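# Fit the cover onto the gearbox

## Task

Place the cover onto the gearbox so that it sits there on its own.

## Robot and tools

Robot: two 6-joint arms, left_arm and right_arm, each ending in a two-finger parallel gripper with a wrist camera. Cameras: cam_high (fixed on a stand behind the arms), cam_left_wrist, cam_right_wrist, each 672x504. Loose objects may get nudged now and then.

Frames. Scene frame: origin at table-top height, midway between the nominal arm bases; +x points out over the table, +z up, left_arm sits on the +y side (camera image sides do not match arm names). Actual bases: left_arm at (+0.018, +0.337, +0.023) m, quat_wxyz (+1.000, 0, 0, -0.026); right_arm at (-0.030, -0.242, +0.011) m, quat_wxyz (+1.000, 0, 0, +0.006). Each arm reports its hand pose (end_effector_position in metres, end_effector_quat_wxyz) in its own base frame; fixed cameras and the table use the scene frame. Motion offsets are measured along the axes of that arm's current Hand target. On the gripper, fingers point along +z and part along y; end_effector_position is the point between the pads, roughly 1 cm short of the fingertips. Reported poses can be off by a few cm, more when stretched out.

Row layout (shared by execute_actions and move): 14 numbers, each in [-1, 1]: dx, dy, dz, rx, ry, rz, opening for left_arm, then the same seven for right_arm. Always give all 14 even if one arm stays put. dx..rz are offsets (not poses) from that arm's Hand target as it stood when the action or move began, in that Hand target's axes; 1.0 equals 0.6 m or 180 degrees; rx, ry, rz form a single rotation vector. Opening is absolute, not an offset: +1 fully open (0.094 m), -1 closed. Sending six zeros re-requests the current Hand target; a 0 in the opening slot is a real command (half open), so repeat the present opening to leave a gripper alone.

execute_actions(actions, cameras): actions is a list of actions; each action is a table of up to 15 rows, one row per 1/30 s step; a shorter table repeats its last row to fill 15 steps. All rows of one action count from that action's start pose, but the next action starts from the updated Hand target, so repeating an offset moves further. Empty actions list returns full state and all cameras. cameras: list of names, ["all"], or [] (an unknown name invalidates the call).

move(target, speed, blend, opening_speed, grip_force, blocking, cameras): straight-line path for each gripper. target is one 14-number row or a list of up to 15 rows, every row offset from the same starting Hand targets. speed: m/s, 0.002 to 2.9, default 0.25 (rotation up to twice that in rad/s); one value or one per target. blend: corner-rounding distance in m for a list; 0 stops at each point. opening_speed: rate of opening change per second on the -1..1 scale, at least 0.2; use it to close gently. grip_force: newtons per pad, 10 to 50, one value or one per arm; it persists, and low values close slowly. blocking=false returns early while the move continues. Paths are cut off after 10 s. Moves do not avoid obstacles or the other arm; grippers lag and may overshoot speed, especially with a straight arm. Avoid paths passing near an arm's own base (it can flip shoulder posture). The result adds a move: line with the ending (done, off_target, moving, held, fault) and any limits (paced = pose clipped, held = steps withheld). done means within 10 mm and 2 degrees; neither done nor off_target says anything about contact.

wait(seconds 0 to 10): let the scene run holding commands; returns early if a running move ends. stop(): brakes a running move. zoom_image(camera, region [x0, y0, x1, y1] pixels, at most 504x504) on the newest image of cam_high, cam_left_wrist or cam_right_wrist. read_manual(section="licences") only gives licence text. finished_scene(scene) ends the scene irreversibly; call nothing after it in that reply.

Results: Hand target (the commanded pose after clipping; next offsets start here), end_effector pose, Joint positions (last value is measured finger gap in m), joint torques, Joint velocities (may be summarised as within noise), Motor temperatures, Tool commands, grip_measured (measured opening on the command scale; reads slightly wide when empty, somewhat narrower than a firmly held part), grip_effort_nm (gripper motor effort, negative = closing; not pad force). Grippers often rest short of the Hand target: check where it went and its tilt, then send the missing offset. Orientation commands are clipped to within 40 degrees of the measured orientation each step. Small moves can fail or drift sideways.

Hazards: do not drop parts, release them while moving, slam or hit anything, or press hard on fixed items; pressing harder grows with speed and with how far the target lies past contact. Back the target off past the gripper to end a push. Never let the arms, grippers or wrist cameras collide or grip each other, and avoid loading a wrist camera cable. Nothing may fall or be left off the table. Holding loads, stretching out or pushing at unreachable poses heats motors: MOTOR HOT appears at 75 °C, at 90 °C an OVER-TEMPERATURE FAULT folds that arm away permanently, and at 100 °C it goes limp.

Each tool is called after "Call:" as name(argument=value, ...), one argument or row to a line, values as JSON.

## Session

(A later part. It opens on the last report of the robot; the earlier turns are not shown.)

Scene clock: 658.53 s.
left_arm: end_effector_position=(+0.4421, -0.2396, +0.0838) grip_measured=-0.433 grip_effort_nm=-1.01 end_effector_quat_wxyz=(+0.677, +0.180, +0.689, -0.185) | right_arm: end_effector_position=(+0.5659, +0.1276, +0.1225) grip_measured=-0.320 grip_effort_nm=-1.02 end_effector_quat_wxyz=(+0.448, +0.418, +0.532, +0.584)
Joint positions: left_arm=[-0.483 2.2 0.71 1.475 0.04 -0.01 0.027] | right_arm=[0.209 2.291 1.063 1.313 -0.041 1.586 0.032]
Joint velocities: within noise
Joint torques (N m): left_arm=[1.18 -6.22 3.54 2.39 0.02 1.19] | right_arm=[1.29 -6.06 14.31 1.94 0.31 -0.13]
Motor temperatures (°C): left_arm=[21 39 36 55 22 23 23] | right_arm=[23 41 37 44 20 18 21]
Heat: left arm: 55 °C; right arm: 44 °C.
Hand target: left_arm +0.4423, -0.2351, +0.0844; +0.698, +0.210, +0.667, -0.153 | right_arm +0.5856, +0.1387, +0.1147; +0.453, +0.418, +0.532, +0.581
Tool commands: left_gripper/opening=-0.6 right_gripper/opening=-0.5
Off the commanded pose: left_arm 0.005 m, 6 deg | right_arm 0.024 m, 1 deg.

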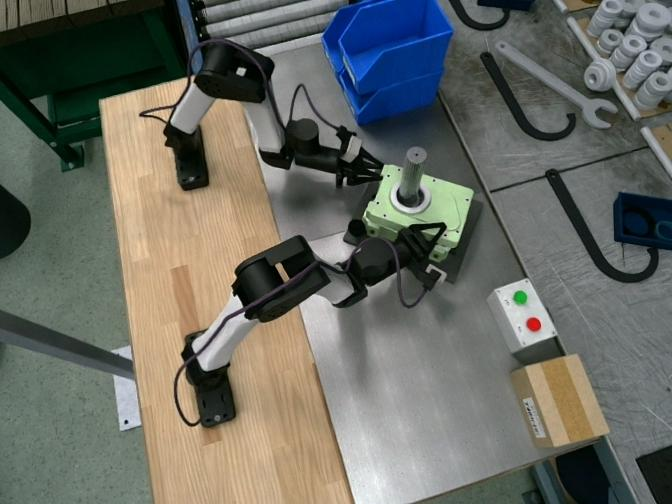

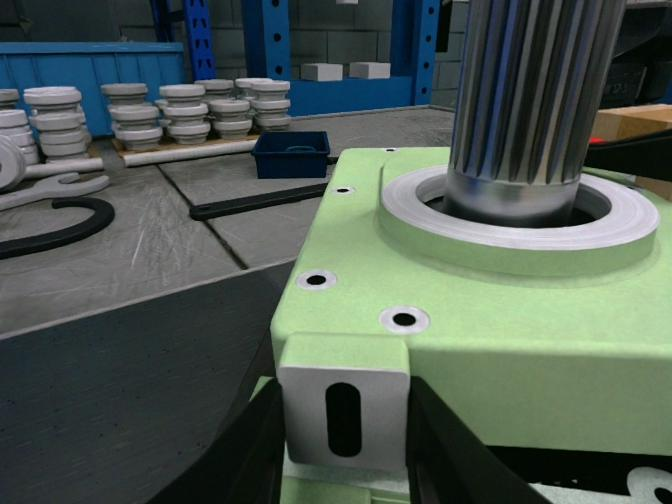

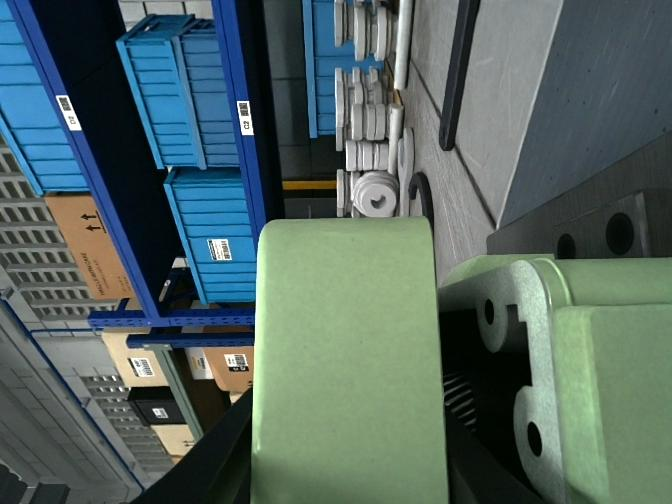

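Call:
move(
  target=[0.0413,-0.0013,-0.0158,0,0,0,-0.6,0.0095,-0.041,-0.0099,0.015,0,0,-0.5],
  speed=0.05,
  cameras=["all"],
)

Call:
zoom_image(
  camera="cam_high",
  region=[355, 140, 475, 270],
)

Scene clock: 661.73 s.
left_arm: end_effector_position=(+0.4419, -0.2393, +0.0816) grip_measured=-0.433 grip_effort_nm=-1.01 end_effector_quat_wxyz=(+0.677, +0.182, +0.689, -0.186) | right_arm: end_effector_position=(+0.5656, +0.1279, +0.1220) grip_measured=-0.325 grip_effort_nm=-1.01 end_effector_quat_wxyz=(+0.449, +0.416, +0.531, +0.587)
Joint positions: left_arm=[-0.48 2.21 0.71 1.485 0.047 -0.01 0.027] | right_arm=[0.209 2.297 1.063 1.325 -0.043 1.587 0.032]
Joint torques (N m): left_arm=[1.46 -3.15 0.83 2.52 0.04 1.22] | right_arm=[2.33 -3.95 11.49 1.9 0.47 -0.17]
Motor temperatures (°C): left_arm=[21 38 36 55 22 23 23] | right_arm=[23 40 37 44 20 18 21]
Heat: left arm: 55 °C; right arm: 44 °C.
Hand target: left_arm +0.4353, -0.2294, +0.0594; +0.698, +0.210, +0.667, -0.153 | right_arm +0.5804, +0.1434, +0.0897; +0.443, +0.429, +0.545, +0.568
Off the commanded pose: left_arm 0.025 m, 6 deg | right_arm 0.039 m, 3 deg.
joint sent to its limit (left arm) — joint 4 (wrist pitch), upper limit. The joint targets are off in orientation, not in position.
move: off_target (left_arm, right_arm)

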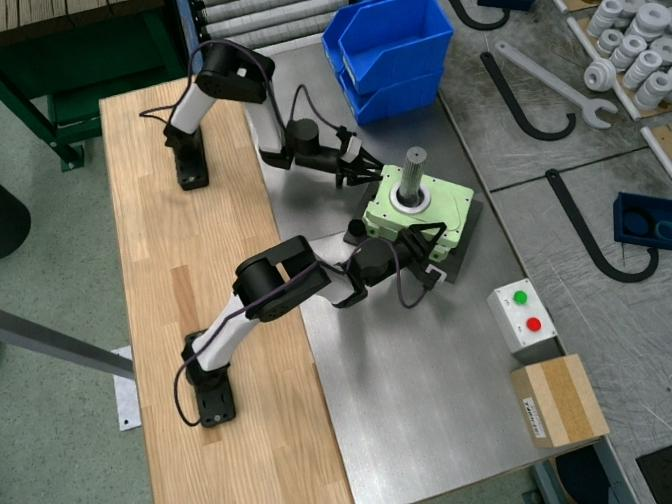

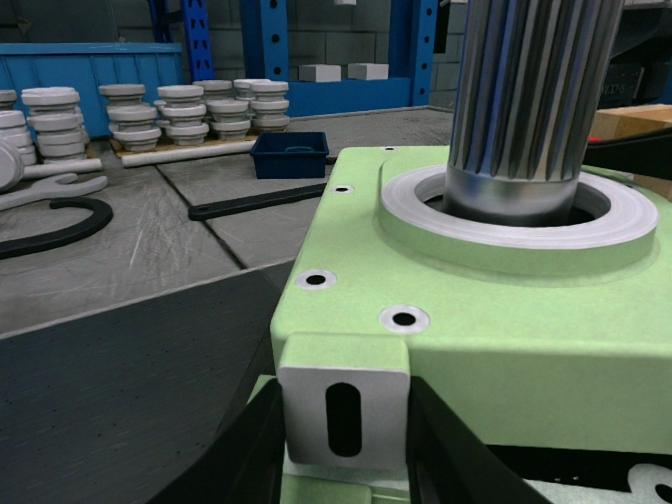

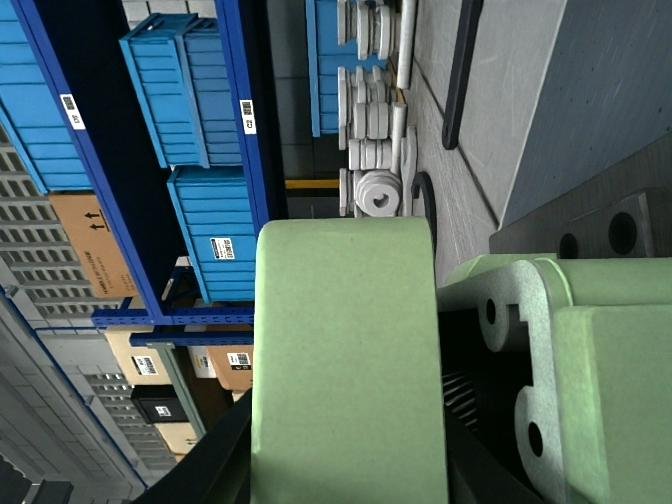

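Scaled by 3.877 from the camera's 672x504 image, which has a finer 960x720 frame.

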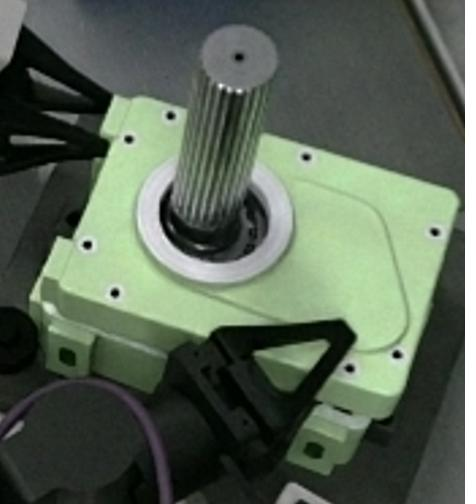

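Call:
move(
  target=[0.033,0,0,0,0.03,0,-0.6,0.0,-0.033,0.0,0.01,0,0,-0.5],
  speed=0.05,
  cameras=["all"],
)

Call:
zoom_image(
  camera="cam_high",
  region=[355, 140, 475, 270],
)

Scene clock: 663.27 s.
left_arm: end_effector_position=(+0.4418, -0.2393, +0.0795) grip_measured=-0.433 grip_effort_nm=-1.01 end_effector_quat_wxyz=(+0.675, +0.184, +0.690, -0.186) | right_arm: end_effector_position=(+0.5648, +0.1277, +0.1205) grip_measured=-0.334 grip_effort_nm=-1.00 end_effector_quat_wxyz=(+0.446, +0.416, +0.527, +0.592)
Joint positions: left_arm=[-0.479 2.214 0.71 1.485 0.05 -0.007 0.027] | right_arm=[0.208 2.307 1.062 1.344 -0.049 1.598 0.031]
Joint torques (N m): left_arm=[1.59 -0.61 1.2 2.33 -0.03 1.22] | right_arm=[2.41 -1.84 10.77 1.78 0.52 -0.3]
Heat: left arm: 54 °C; right arm: 43 °C.
Hand target: left_arm +0.4365, -0.2282, +0.0397; +0.666, +0.217, +0.699, -0.143 | right_arm +0.5811, +0.1437, +0.0698; +0.436, +0.435, +0.554, +0.560
Off the commanded pose: left_arm 0.042 m, 6 deg | right_arm 0.055 m, 5 deg.
move: off_target (left_arm, right_arm)

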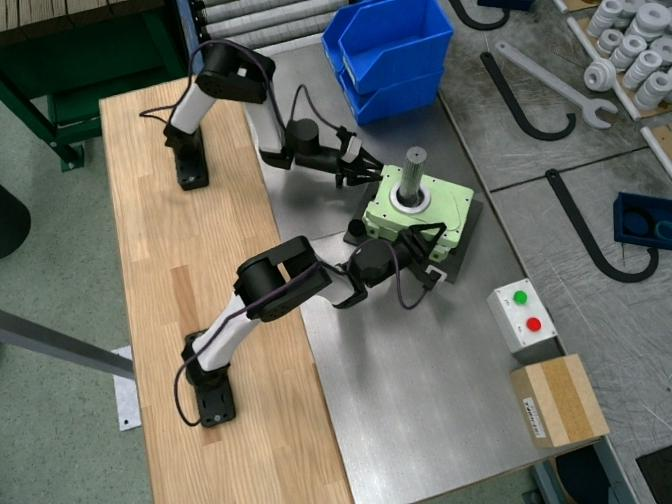

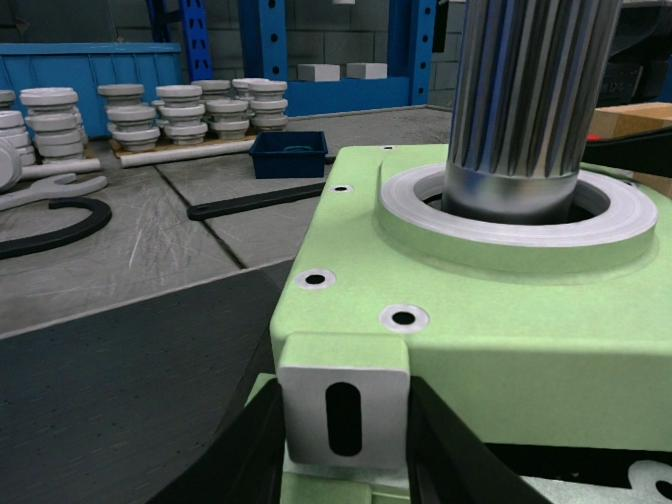

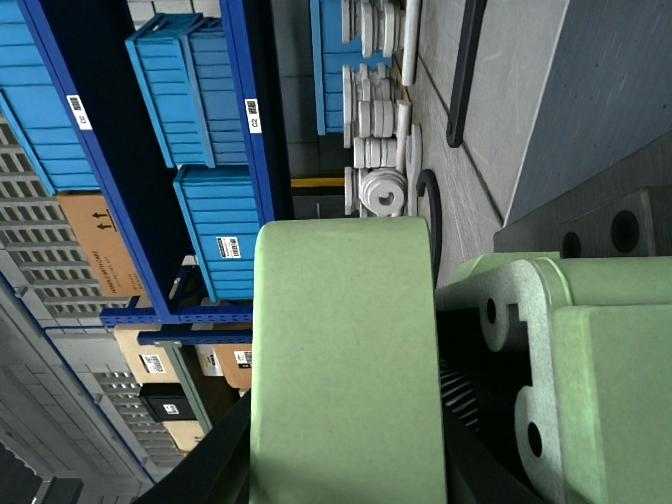

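Scaled by 3.877 from the camera's 672x504 image, which has a finer 960x720 frame.

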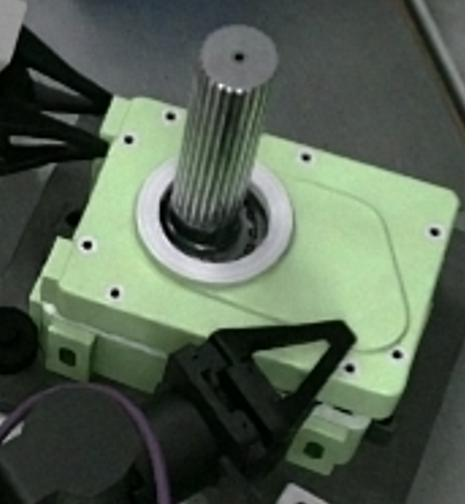

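Call:
zoom_image(
  camera="cam_high",
  region=[385, 170, 440, 220],
)

Call:
zoom_image(
  camera="cam_left_wrist",
  region=[360, 140, 672, 374],
)

Call:
zoom_image(
  camera="cam_right_wrist",
  region=[400, 180, 672, 504],
)

Scaled by 9.164 from the camera's 672x504 image, which has a finer 960x720 frame.

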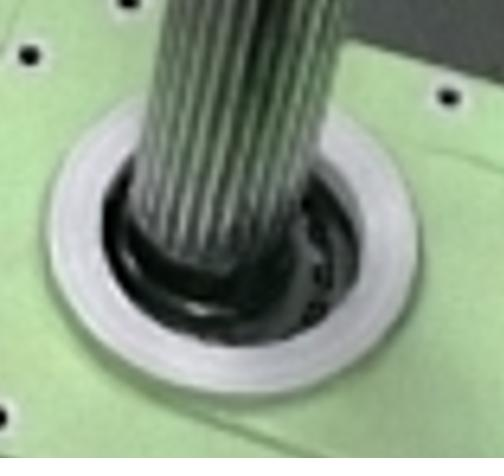

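Scaled by 1.615 from the camera's 672x504 image, which has a finer 960x720 frame.

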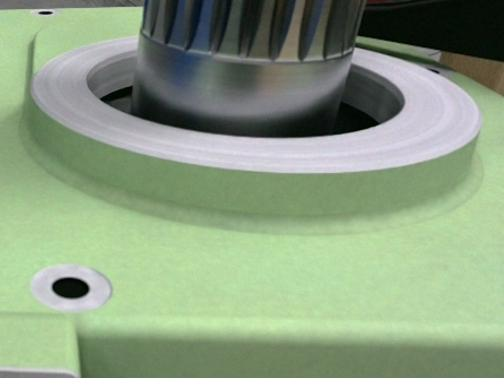

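Scaled by 1.556 from the camera's 672x504 image, which has a finer 960x720 frame.

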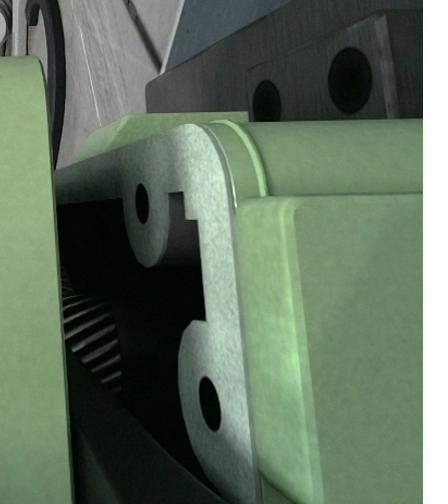

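Call:
move(
  target=[-0.0993,0.0089,-0.0071,0,0,0,-0.6,0.001,0.1085,-0.0191,0,0,0,-0.5],
  speed=0.06,
  cameras=["all"],
)

Call:
zoom_image(
  camera="cam_high",
  region=[355, 140, 475, 270],
)

Scene clock: 672.37 s.
left_arm: end_effector_position=(+0.4391, -0.2339, +0.0909) grip_measured=-0.433 grip_effort_nm=-1.01 end_effector_quat_wxyz=(+0.654, +0.186, +0.711, -0.180) | right_arm: end_effector_position=(+0.5655, +0.1331, +0.1228) grip_measured=-0.318 grip_effort_nm=-1.02 end_effector_quat_wxyz=(+0.430, +0.440, +0.544, +0.570)
Joint positions: left_arm=[-0.471 2.091 0.684 1.327 0.054 -0.008 0.027] | right_arm=[0.225 2.239 1.062 1.197 -0.019 1.605 0.032]
Joint torques (N m): left_arm=[0.69 -11.55 2.43 1.73 -0.1 1.23] | right_arm=[1.13 -15.56 8.42 1.47 0.21 -0.32]
Heat: left arm: 53 °C; right arm: 42 °C.
Hand target: left_arm +0.4366, -0.2281, +0.0998; +0.666, +0.217, +0.699, -0.143 | right_arm +0.5695, +0.1412, +0.1350; +0.436, +0.435, +0.554, +0.560
Off the commanded pose: left_arm 0.011 m, 6 deg | right_arm 0.015 m, 2 deg.
move: off_target (left_arm, right_arm)

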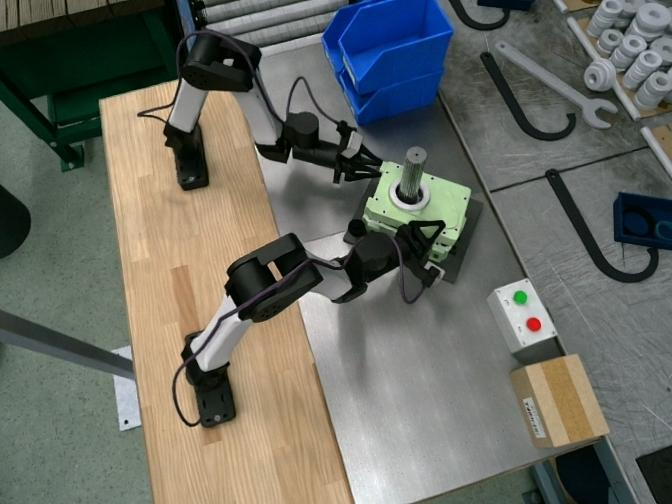

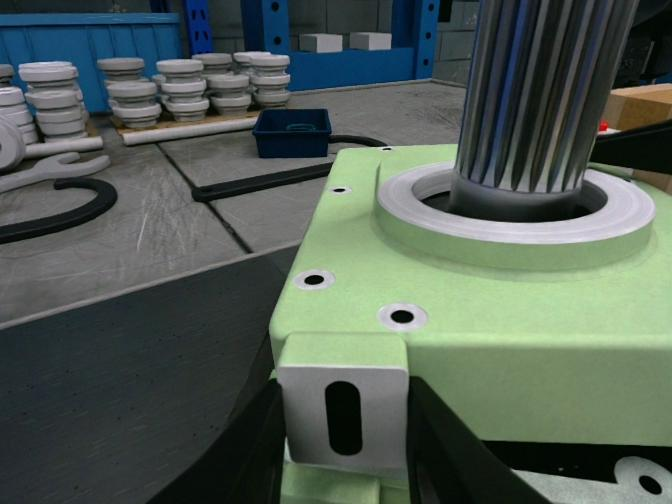

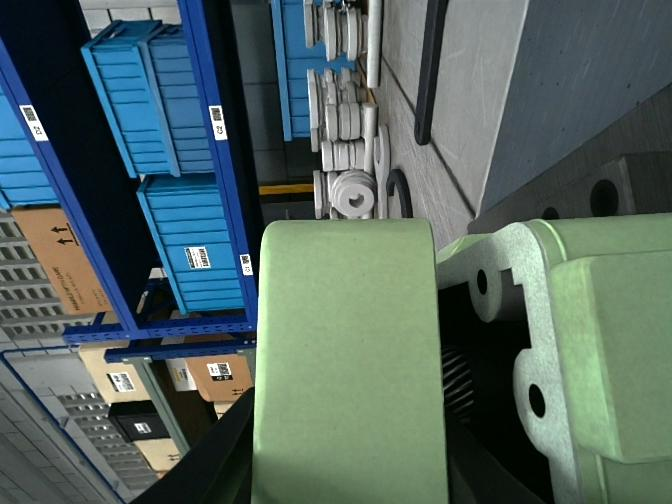

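Scaled by 3.877 from the camera's 672x504 image, which has a finer 960x720 frame.

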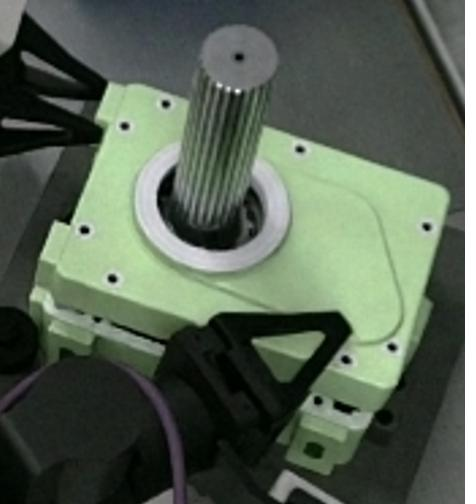

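Call:
zoom_image(
  camera="cam_left_wrist",
  region=[200, 300, 672, 504],
)

Call:
zoom_image(
  camera="cam_right_wrist",
  region=[400, 180, 672, 504],
)

Scaled by 1.068 from the camera's 672x504 image, which has a finer 960x720 frame.

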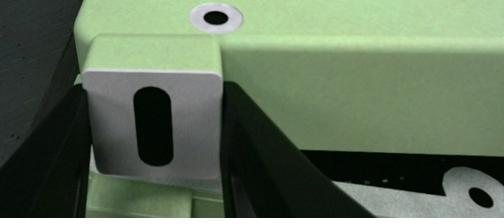

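Scaled by 1.556 from the camera's 672x504 image, which has a finer 960x720 frame.

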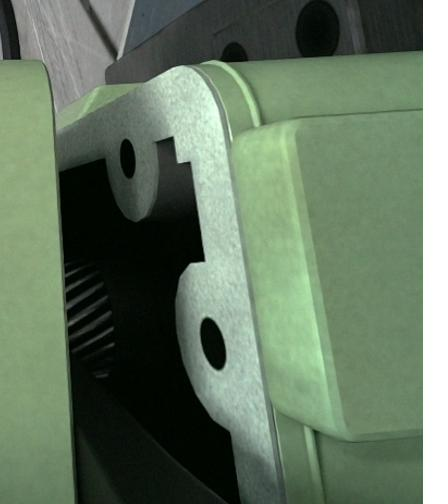

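Call:
move(
  target=[0,0,0,0,0,0,-0.6,0,0,0,0,0,0,0.0],
  speed=0.05,
  opening_speed=0.25,
  cameras=["cam_right_wrist"],
)

Call:
wait(
  seconds=0.2,
  cameras=["cam_high","cam_left_wrist"],
)

Call:
zoom_image(
  camera="cam_high",
  region=[355, 140, 475, 270],
)

Scene clock: 680.10 s.
left_arm: end_effector_position=(+0.4382, -0.2334, +0.0911) grip_measured=-0.433 grip_effort_nm=-1.01 end_effector_quat_wxyz=(+0.655, +0.193, +0.710, -0.174) | right_arm: end_effector_position=(+0.5662, +0.1350, +0.1269) grip_measured=-0.002 grip_effort_nm=0.14 end_effector_quat_wxyz=(+0.430, +0.442, +0.550, +0.563)
Joint positions: left_arm=[-0.471 2.086 0.68 1.325 0.054 0.01 0.027] | right_arm=[0.23 2.215 1.068 1.149 -0.012 1.596 0.047]
Joint torques (N m): left_arm=[0.73 -11.19 2.88 1.75 -0.1 1.01] | right_arm=[0.8 -13.23 8.23 1.96 0.14 -0.24]
Heat: left arm: 51 °C; right arm: 41 °C.
Hand target: left_arm +0.4366, -0.2281, +0.0998; +0.666, +0.217, +0.699, -0.143 | right_arm +0.5696, +0.1412, +0.1351; +0.436, +0.435, +0.554, +0.560
Off the commanded pose: left_arm 0.010 m, 5 deg | right_arm 0.011 m, 1 deg.
move: off_target (left_arm, right_arm)
Images, in order (width x height): cam_right_wrist 672x504.

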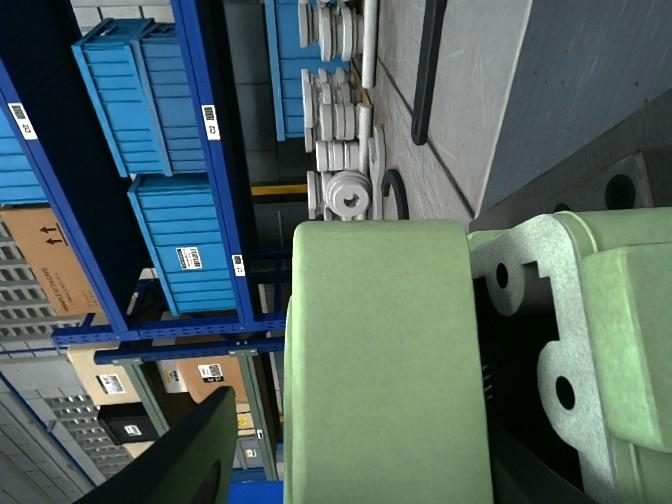

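Scene clock: 680.30 s.
left_arm: end_effector_position=(+0.4382, -0.2334, +0.0911) grip_measured=-0.433 grip_effort_nm=-1.01 end_effector_quat_wxyz=(+0.655, +0.193, +0.710, -0.174) | right_arm: end_effector_position=(+0.5662, +0.1350, +0.1269) grip_measured=-0.002 grip_effort_nm=0.14 end_effector_quat_wxyz=(+0.430, +0.442, +0.550, +0.563)
Joint positions: left_arm=[-0.471 2.086 0.68 1.325 0.054 0.01 0.027] | right_arm=[0.23 2.215 1.068 1.149 -0.012 1.596 0.047]
Joint torques (N m): left_arm=[0.7 -11.22 2.91 1.74 -0.1 1.03] | right_arm=[0.77 -13.24 8.25 1.94 0.14 -0.24]
Heat: left arm: 51 °C; right arm: 41 °C.
Hand target: left_arm +0.4366, -0.2281, +0.0998; +0.666, +0.217, +0.699, -0.143 | right_arm +0.5696, +0.1412, +0.1351; +0.436, +0.435, +0.554, +0.560
Tool commands: left_gripper/opening=-0.6 right_gripper/opening=+0.0
Off the commanded pose: left_arm 0.010 m, 5 deg | right_arm 0.011 m, 1 deg.
wait: 0.20 s; at rest by 0.17 s
Images, in order (width x height): cam_high 672x504, cam_left_wrist 672x504.

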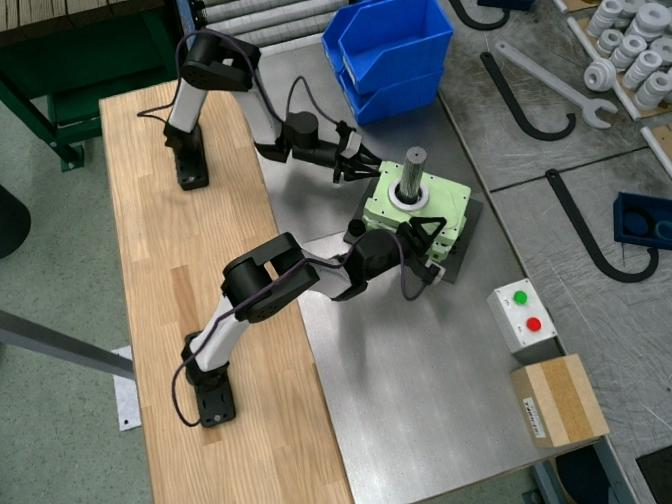

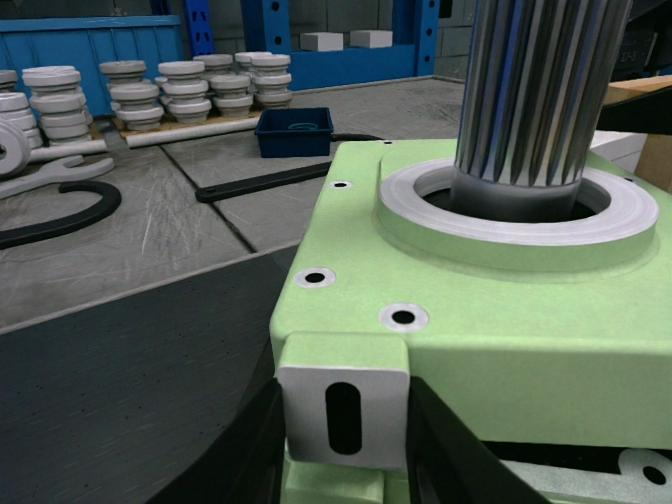

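Scaled by 3.877 from the camera's 672x504 image, which has a finer 960x720 frame.

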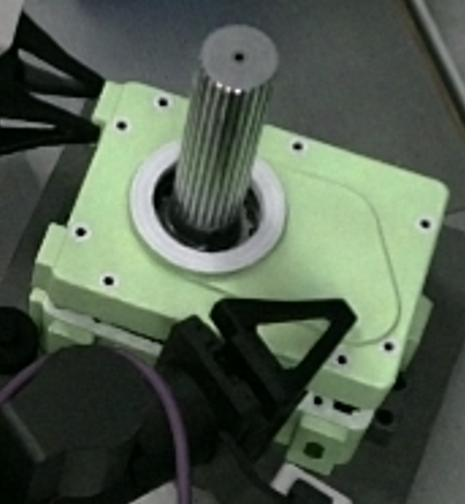

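Call:
move(
  target=[0,0,0,0,0,0,-0.6,0,-0.025,-0.022,0.06,0,0,0.0],
  speed=0.05,
  cameras=["cam_right_wrist"],
)

Scene clock: 683.37 s.
left_arm: end_effector_position=(+0.4372, -0.2346, +0.0899) grip_measured=-0.433 grip_effort_nm=-1.01 end_effector_quat_wxyz=(+0.655, +0.206, +0.707, -0.167) | right_arm: end_effector_position=(+0.5610, +0.1327, +0.1160) grip_measured=-0.002 grip_effort_nm=0.11 end_effector_quat_wxyz=(+0.403, +0.472, +0.597, +0.509)
Joint positions: left_arm=[-0.471 2.086 0.679 1.321 0.063 0.039 0.027] | right_arm=[0.232 2.122 1.068 0.895 -0.001 1.57 0.047]
Joint torques (N m): left_arm=[0.72 -11.29 2.96 1.79 -0.2 0.68] | right_arm=[0.62 -14.9 6.17 1.74 0.02 0.03]
Heat: left arm: 51 °C; right arm: 41 °C.
Hand target: left_arm +0.4366, -0.2281, +0.0998; +0.666, +0.217, +0.699, -0.143 | right_arm +0.5568, +0.1382, +0.1199; +0.393, +0.474, +0.605, +0.505
Off the commanded pose: left_arm 0.012 m, 3 deg | right_arm 0.008 m, 1 deg.
move: off_target (left_arm)
Images, in order (width x height): cam_right_wrist 672x504.

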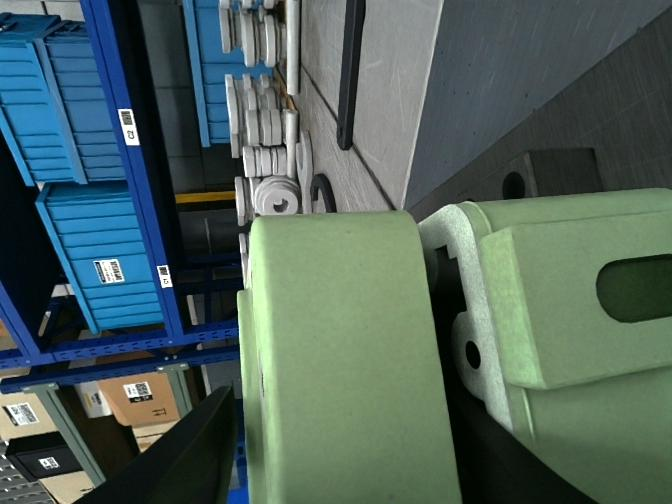

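Call:
move(
  target=[0,0,0,0,0,0,-0.6,0,0.0,-0.15,0.0,0,0,0.0],
  speed=0.05,
  cameras=["all"],
)

Call:
zoom_image(
  camera="cam_high",
  region=[355, 140, 475, 270],
)

Scene clock: 685.87 s.
left_arm: end_effector_position=(+0.4367, -0.2345, +0.0858) grip_measured=-0.433 grip_effort_nm=-1.01 end_effector_quat_wxyz=(+0.650, +0.214, +0.711, -0.161) | right_arm: end_effector_position=(+0.4731, +0.1140, +0.1230) grip_measured=-0.002 grip_effort_nm=0.11 end_effector_quat_wxyz=(+0.388, +0.482, +0.613, +0.492)
Joint positions: left_arm=[-0.471 2.086 0.679 1.304 0.063 0.057 0.027] | right_arm=[0.236 1.811 0.695 0.9 -0.001 1.569 0.047]
Joint torques (N m): left_arm=[0.7 -11.29 3.04 1.91 -0.21 0.48] | right_arm=[0.27 -11.23 5.52 2.46 0.03 0.03]
Motor temperatures (°C): left_arm=[21 39 35 50 22 23 23] | right_arm=[23 41 38 41 20 18 21]
Heat: left arm: 50 °C; right arm: 41 °C.
Hand target: left_arm +0.4366, -0.2281, +0.0998; +0.666, +0.217, +0.699, -0.143 | right_arm +0.4710, +0.1167, +0.1363; +0.393, +0.475, +0.604, +0.505
Off the commanded pose: left_arm 0.015 m, 3 deg | right_arm 0.014 m, 2 deg.
move: off_target (left_arm, right_arm)

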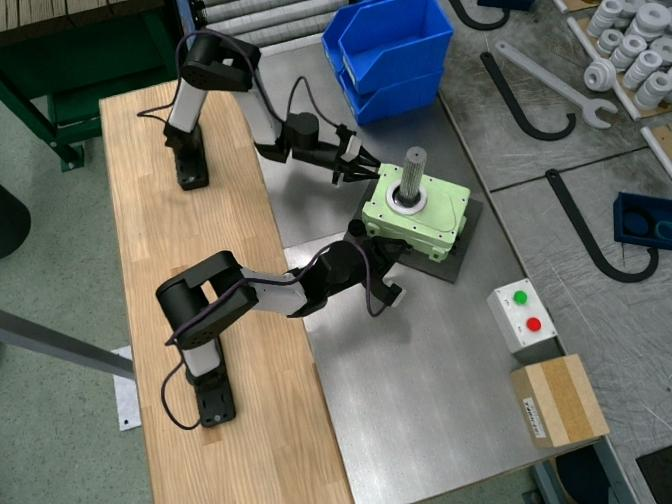

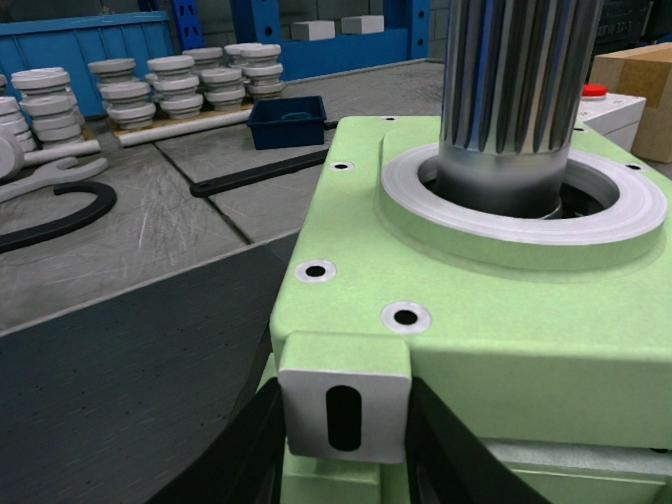

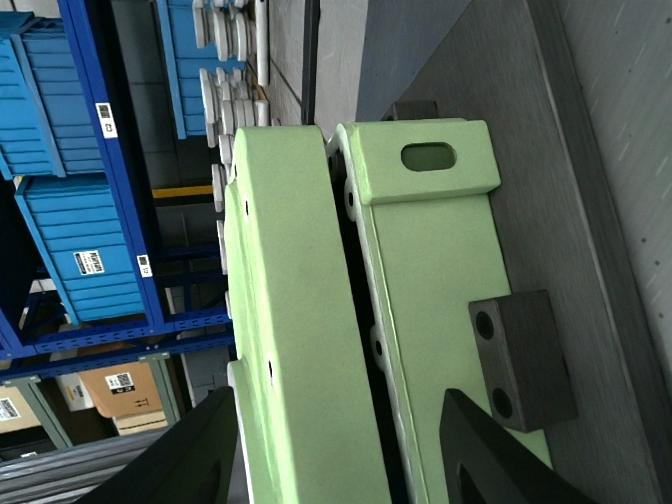

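Scaled by 3.877 from the camera's 672x504 image, which has a finer 960x720 frame.

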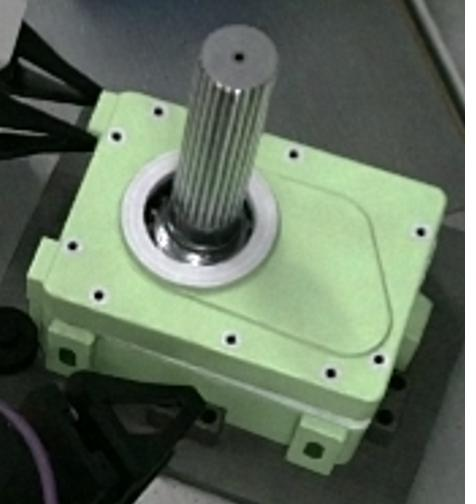

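Call:
zoom_image(
  camera="cam_high",
  region=[425, 220, 475, 270],
)

Call:
zoom_image(
  camera="cam_right_wrist",
  region=[220, 100, 500, 504],
)

Scaled by 10.080 from the camera's 672x504 image, which has a finer 960x720 frame.

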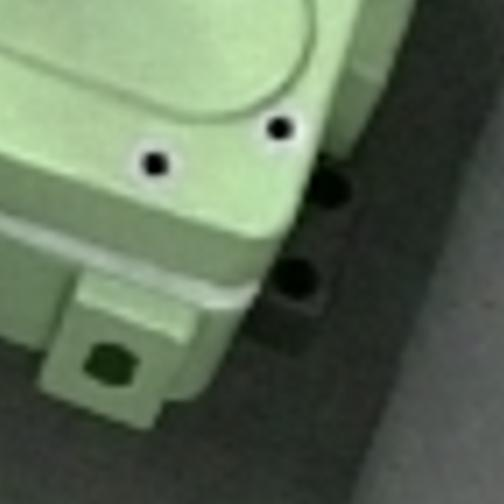

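Scaled by 1.248 from the camera's 672x504 image, which has a finer 960x720 frame.

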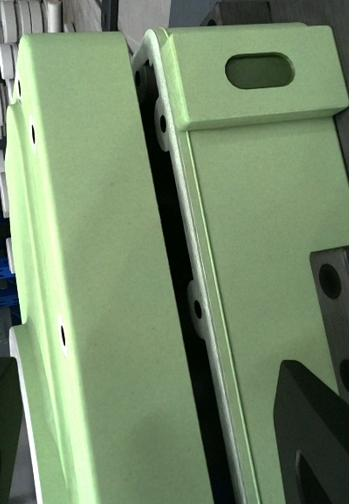

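Call:
move(
  target=[0,0,0,0,0,0,-0.6,-0.0393,-0.0197,0.0305,0,0.183,-0.0405,0.0],
  speed=0.15,
  cameras=["all"],
)

Scene clock: 695.90 s.
left_arm: end_effector_position=(+0.4367, -0.2345, +0.0858) grip_measured=-0.433 grip_effort_nm=-1.01 end_effector_quat_wxyz=(+0.650, +0.214, +0.711, -0.161) | right_arm: end_effector_position=(+0.4877, +0.0987, +0.1173) grip_measured=-0.002 grip_effort_nm=0.10 end_effector_quat_wxyz=(+0.232, +0.282, +0.719, +0.592)
Joint positions: left_arm=[-0.471 2.086 0.679 1.304 0.063 0.057 0.027] | right_arm=[-0.071 1.989 0.943 0.743 -0.871 1.336 0.047]
Joint torques (N m): left_arm=[0.7 -11.34 3.03 1.92 -0.22 0.48] | right_arm=[-0.51 -9.73 8.5 2 -0.22 -0.14]
Heat: left arm: 50 °C; right arm: 42 °C.
Hand target: left_arm +0.4366, -0.2281, +0.0998; +0.666, +0.217, +0.699, -0.143 | right_arm +0.4920, +0.0977, +0.1213; +0.237, +0.273, +0.720, +0.593
Off the commanded pose: left_arm 0.015 m, 3 deg | right_arm 0.006 m, 1 deg.
move: off_target (left_arm)

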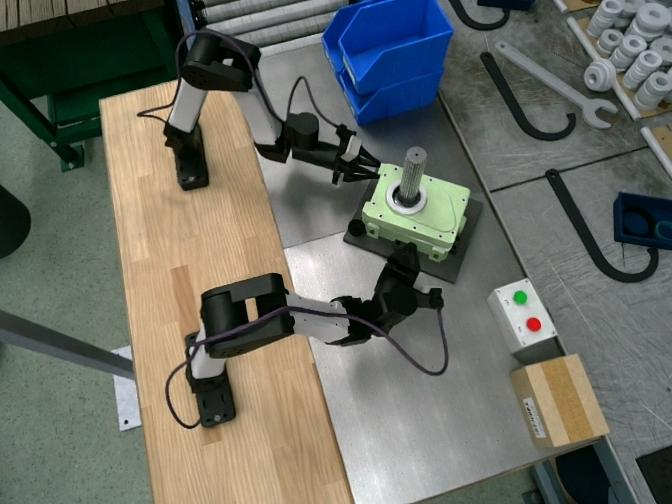

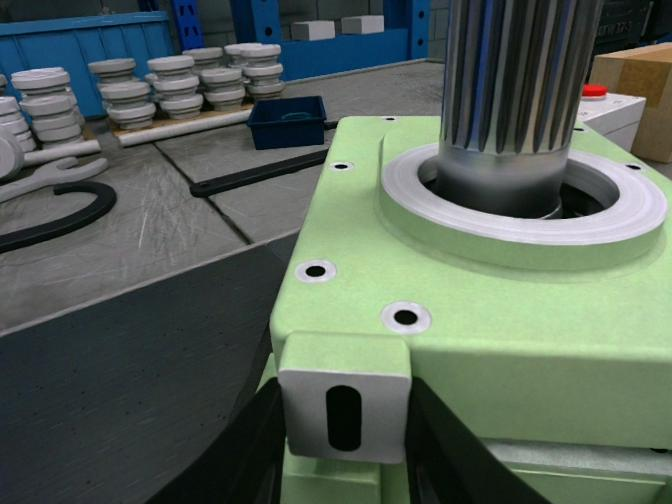

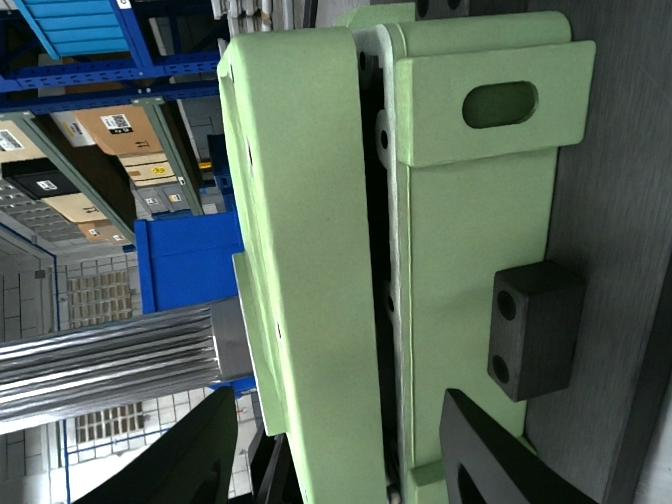

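Call:
move(
  target=[0,0,0,0,0,0,-0.6,0,-0.011,0.002,-0.05,0,0,-0.15],
  speed=0.1,
  cameras=["cam_right_wrist"],
)

Scene clock: 699.83 s.
left_arm: end_effector_position=(+0.4367, -0.2345, +0.0858) grip_measured=-0.433 grip_effort_nm=-1.01 end_effector_quat_wxyz=(+0.650, +0.214, +0.711, -0.161) | right_arm: end_effector_position=(+0.4934, +0.0994, +0.1158) grip_measured=-0.148 grip_effort_nm=-0.07 end_effector_quat_wxyz=(+0.257, +0.257, +0.672, +0.645)
Joint positions: left_arm=[-0.471 2.086 0.679 1.304 0.063 0.057 0.027] | right_arm=[-0.076 2.141 0.92 1.163 -0.903 1.512 0.04]
Joint torques (N m): left_arm=[0.68 -11.33 3.02 1.92 -0.21 0.47] | right_arm=[-0.66 -10.11 5.07 2.33 -0.12 -0.01]
Heat: left arm: 49 °C; right arm: 42 °C.
Hand target: left_arm +0.4366, -0.2281, +0.0998; +0.666, +0.217, +0.699, -0.143 | right_arm +0.4920, +0.0977, +0.1146; +0.257, +0.253, +0.671, +0.648
Off the commanded pose: left_arm 0.015 m, 3 deg | right_arm 0.002 m, 0 deg.
move: off_target (left_arm)
Images, in order (width x height): cam_right_wrist 672x504.

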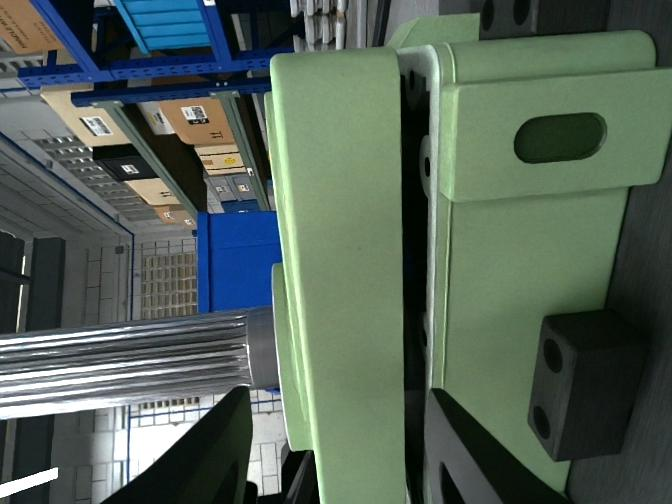

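Call:
move(
  target=[0,0,0,0,0,0,-0.6,0,-0.006,0.07,0,0,0,-0.15],
  speed=0.1,
  cameras=["cam_right_wrist"],
)

Scene clock: 701.73 s.
left_arm: end_effector_position=(+0.4367, -0.2345, +0.0858) grip_measured=-0.433 grip_effort_nm=-1.01 end_effector_quat_wxyz=(+0.650, +0.214, +0.711, -0.161) | right_arm: end_effector_position=(+0.5147, +0.1289, +0.1080) grip_measured=-0.148 grip_effort_nm=-0.07 end_effector_quat_wxyz=(+0.253, +0.252, +0.673, +0.648)
Joint positions: left_arm=[-0.471 2.086 0.679 1.304 0.063 0.057 0.027] | right_arm=[-0.001 2.22 1.022 1.149 -0.841 1.519 0.04]
Joint torques (N m): left_arm=[0.7 -11.33 3 1.92 -0.2 0.48] | right_arm=[-0.1 -10.95 7.6 2.05 0.11 0.02]
Heat: left arm: 49 °C; right arm: 42 °C.
Hand target: left_arm +0.4366, -0.2281, +0.0998; +0.666, +0.217, +0.699, -0.143 | right_arm +0.5203, +0.1284, +0.1097; +0.257, +0.254, +0.671, +0.648
Off the commanded pose: left_arm 0.015 m, 3 deg | right_arm 0.006 m, 1 deg.
move: off_target (left_arm)
Images, in order (width x height): cam_right_wrist 672x504.

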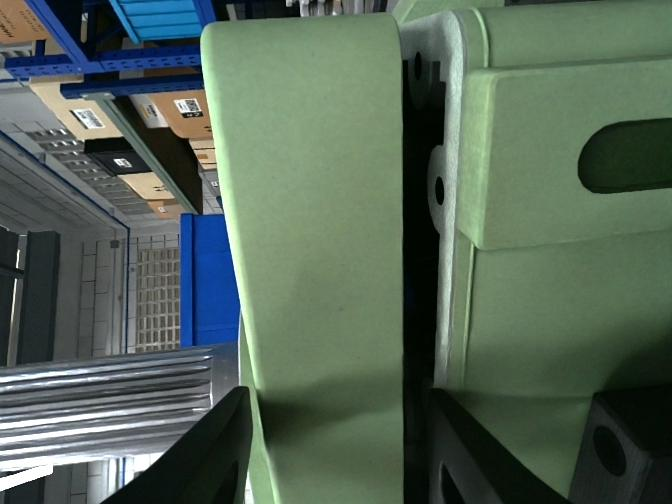

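Call:
move(
  target=[0,0,0,0,0,0,-0.6,0,0.006,0.03,0,0,0,-0.15],
  speed=0.06,
  cameras=["cam_right_wrist"],
)

Call:
zoom_image(
  camera="cam_right_wrist",
  region=[180, 180, 504, 504],
)

Scene clock: 704.23 s.
left_arm: end_effector_position=(+0.4367, -0.2345, +0.0858) grip_measured=-0.433 grip_effort_nm=-1.01 end_effector_quat_wxyz=(+0.650, +0.214, +0.711, -0.161) | right_arm: end_effector_position=(+0.5273, +0.1402, +0.1108) grip_measured=-0.148 grip_effort_nm=-0.07 end_effector_quat_wxyz=(+0.254, +0.253, +0.673, +0.647)
Joint positions: left_arm=[-0.471 2.086 0.679 1.304 0.063 0.057 0.027] | right_arm=[0.027 2.24 1.082 1.109 -0.809 1.521 0.04]
Joint torques (N m): left_arm=[0.62 -11.29 3.02 1.93 -0.21 0.47] | right_arm=[0.2 -11.3 7.88 2.06 0.1 0.01]
Heat: left arm: 49 °C; right arm: 42 °C.
Hand target: left_arm +0.4366, -0.2281, +0.0998; +0.666, +0.217, +0.699, -0.143 | right_arm +0.5324, +0.1420, +0.1128; +0.257, +0.254, +0.671, +0.648
Off the commanded pose: left_arm 0.015 m, 3 deg | right_arm 0.006 m, 0 deg.
move: off_target (left_arm)
Images, in order (width x height): cam_right_wrist 672x504.

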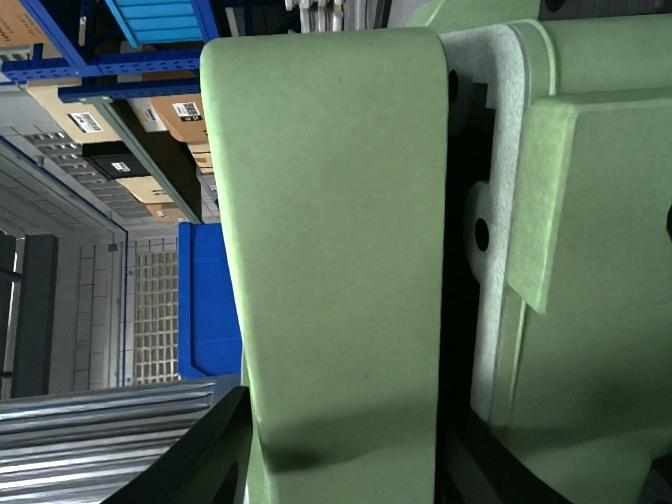

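Scaled by 1.556 from the camera's 672x504 image, which has a finer 960x720 frame.

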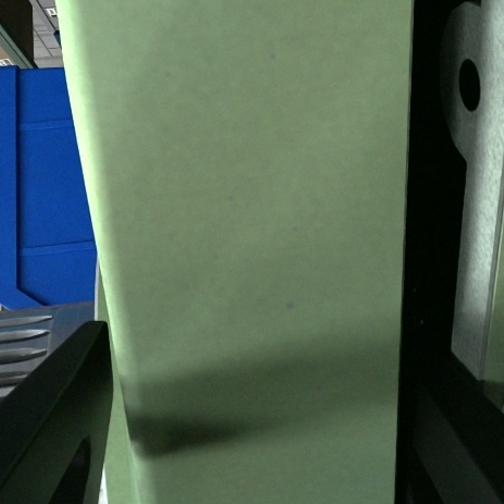

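Call:
move(
  target=[0,0,0,0,0,0,-0.6,0,0,0,0,0,0,-0.5],
  speed=0.05,
  opening_speed=0.4,
  cameras=["all"],
)

Call:
zoom_image(
  camera="cam_high",
  region=[355, 140, 475, 270],
)

Scene clock: 705.93 s.
left_arm: end_effector_position=(+0.4367, -0.2346, +0.0858) grip_measured=-0.433 grip_effort_nm=-1.01 end_effector_quat_wxyz=(+0.650, +0.214, +0.711, -0.161) | right_arm: end_effector_position=(+0.5274, +0.1401, +0.1094) grip_measured=-0.306 grip_effort_nm=-1.01 end_effector_quat_wxyz=(+0.254, +0.253, +0.674, +0.646)
Joint positions: left_arm=[-0.471 2.086 0.679 1.304 0.064 0.057 0.027] | right_arm=[0.027 2.241 1.082 1.106 -0.808 1.517 0.033]
Joint torques (N m): left_arm=[0.66 -11.29 3 1.92 -0.2 0.48] | right_arm=[0.21 -11.43 7.87 2.1 0.1 0.05]
Heat: left arm: 49 °C; right arm: 42 °C.
Hand target: left_arm +0.4366, -0.2281, +0.0998; +0.666, +0.217, +0.699, -0.143 | right_arm +0.5324, +0.1420, +0.1127; +0.257, +0.254, +0.671, +0.648
Off the commanded pose: left_arm 0.015 m, 3 deg | right_arm 0.006 m, 1 deg.
move: off_target (left_arm)

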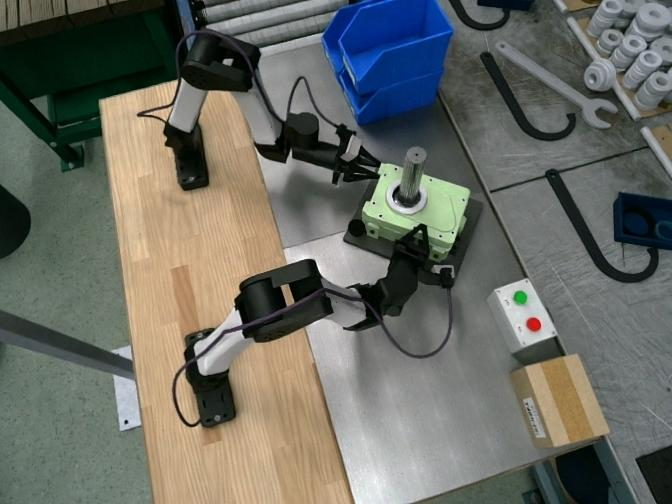

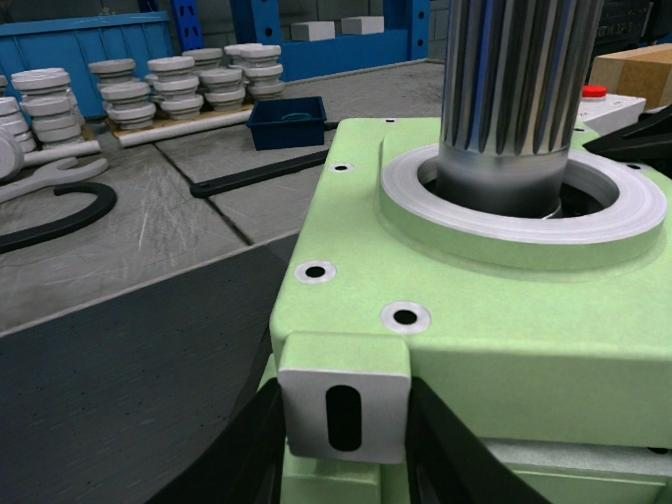

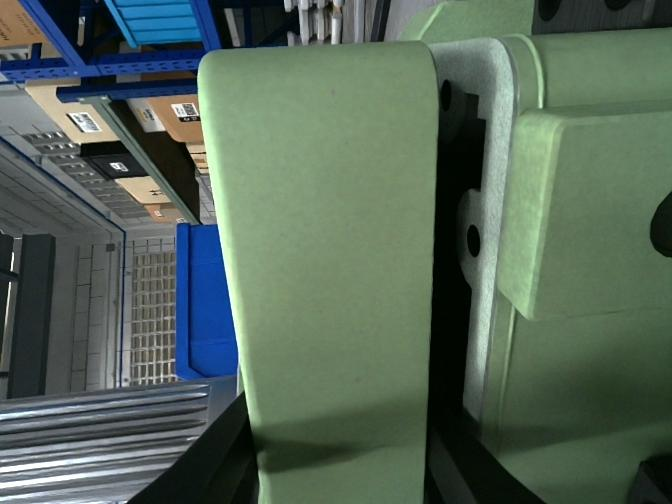

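Scaled by 3.877 from the camera's 672x504 image, which has a finer 960x720 frame.

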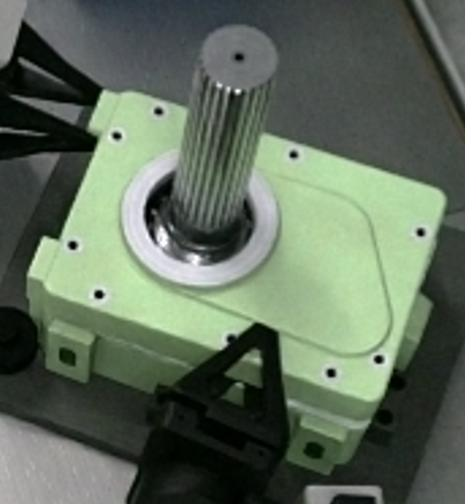

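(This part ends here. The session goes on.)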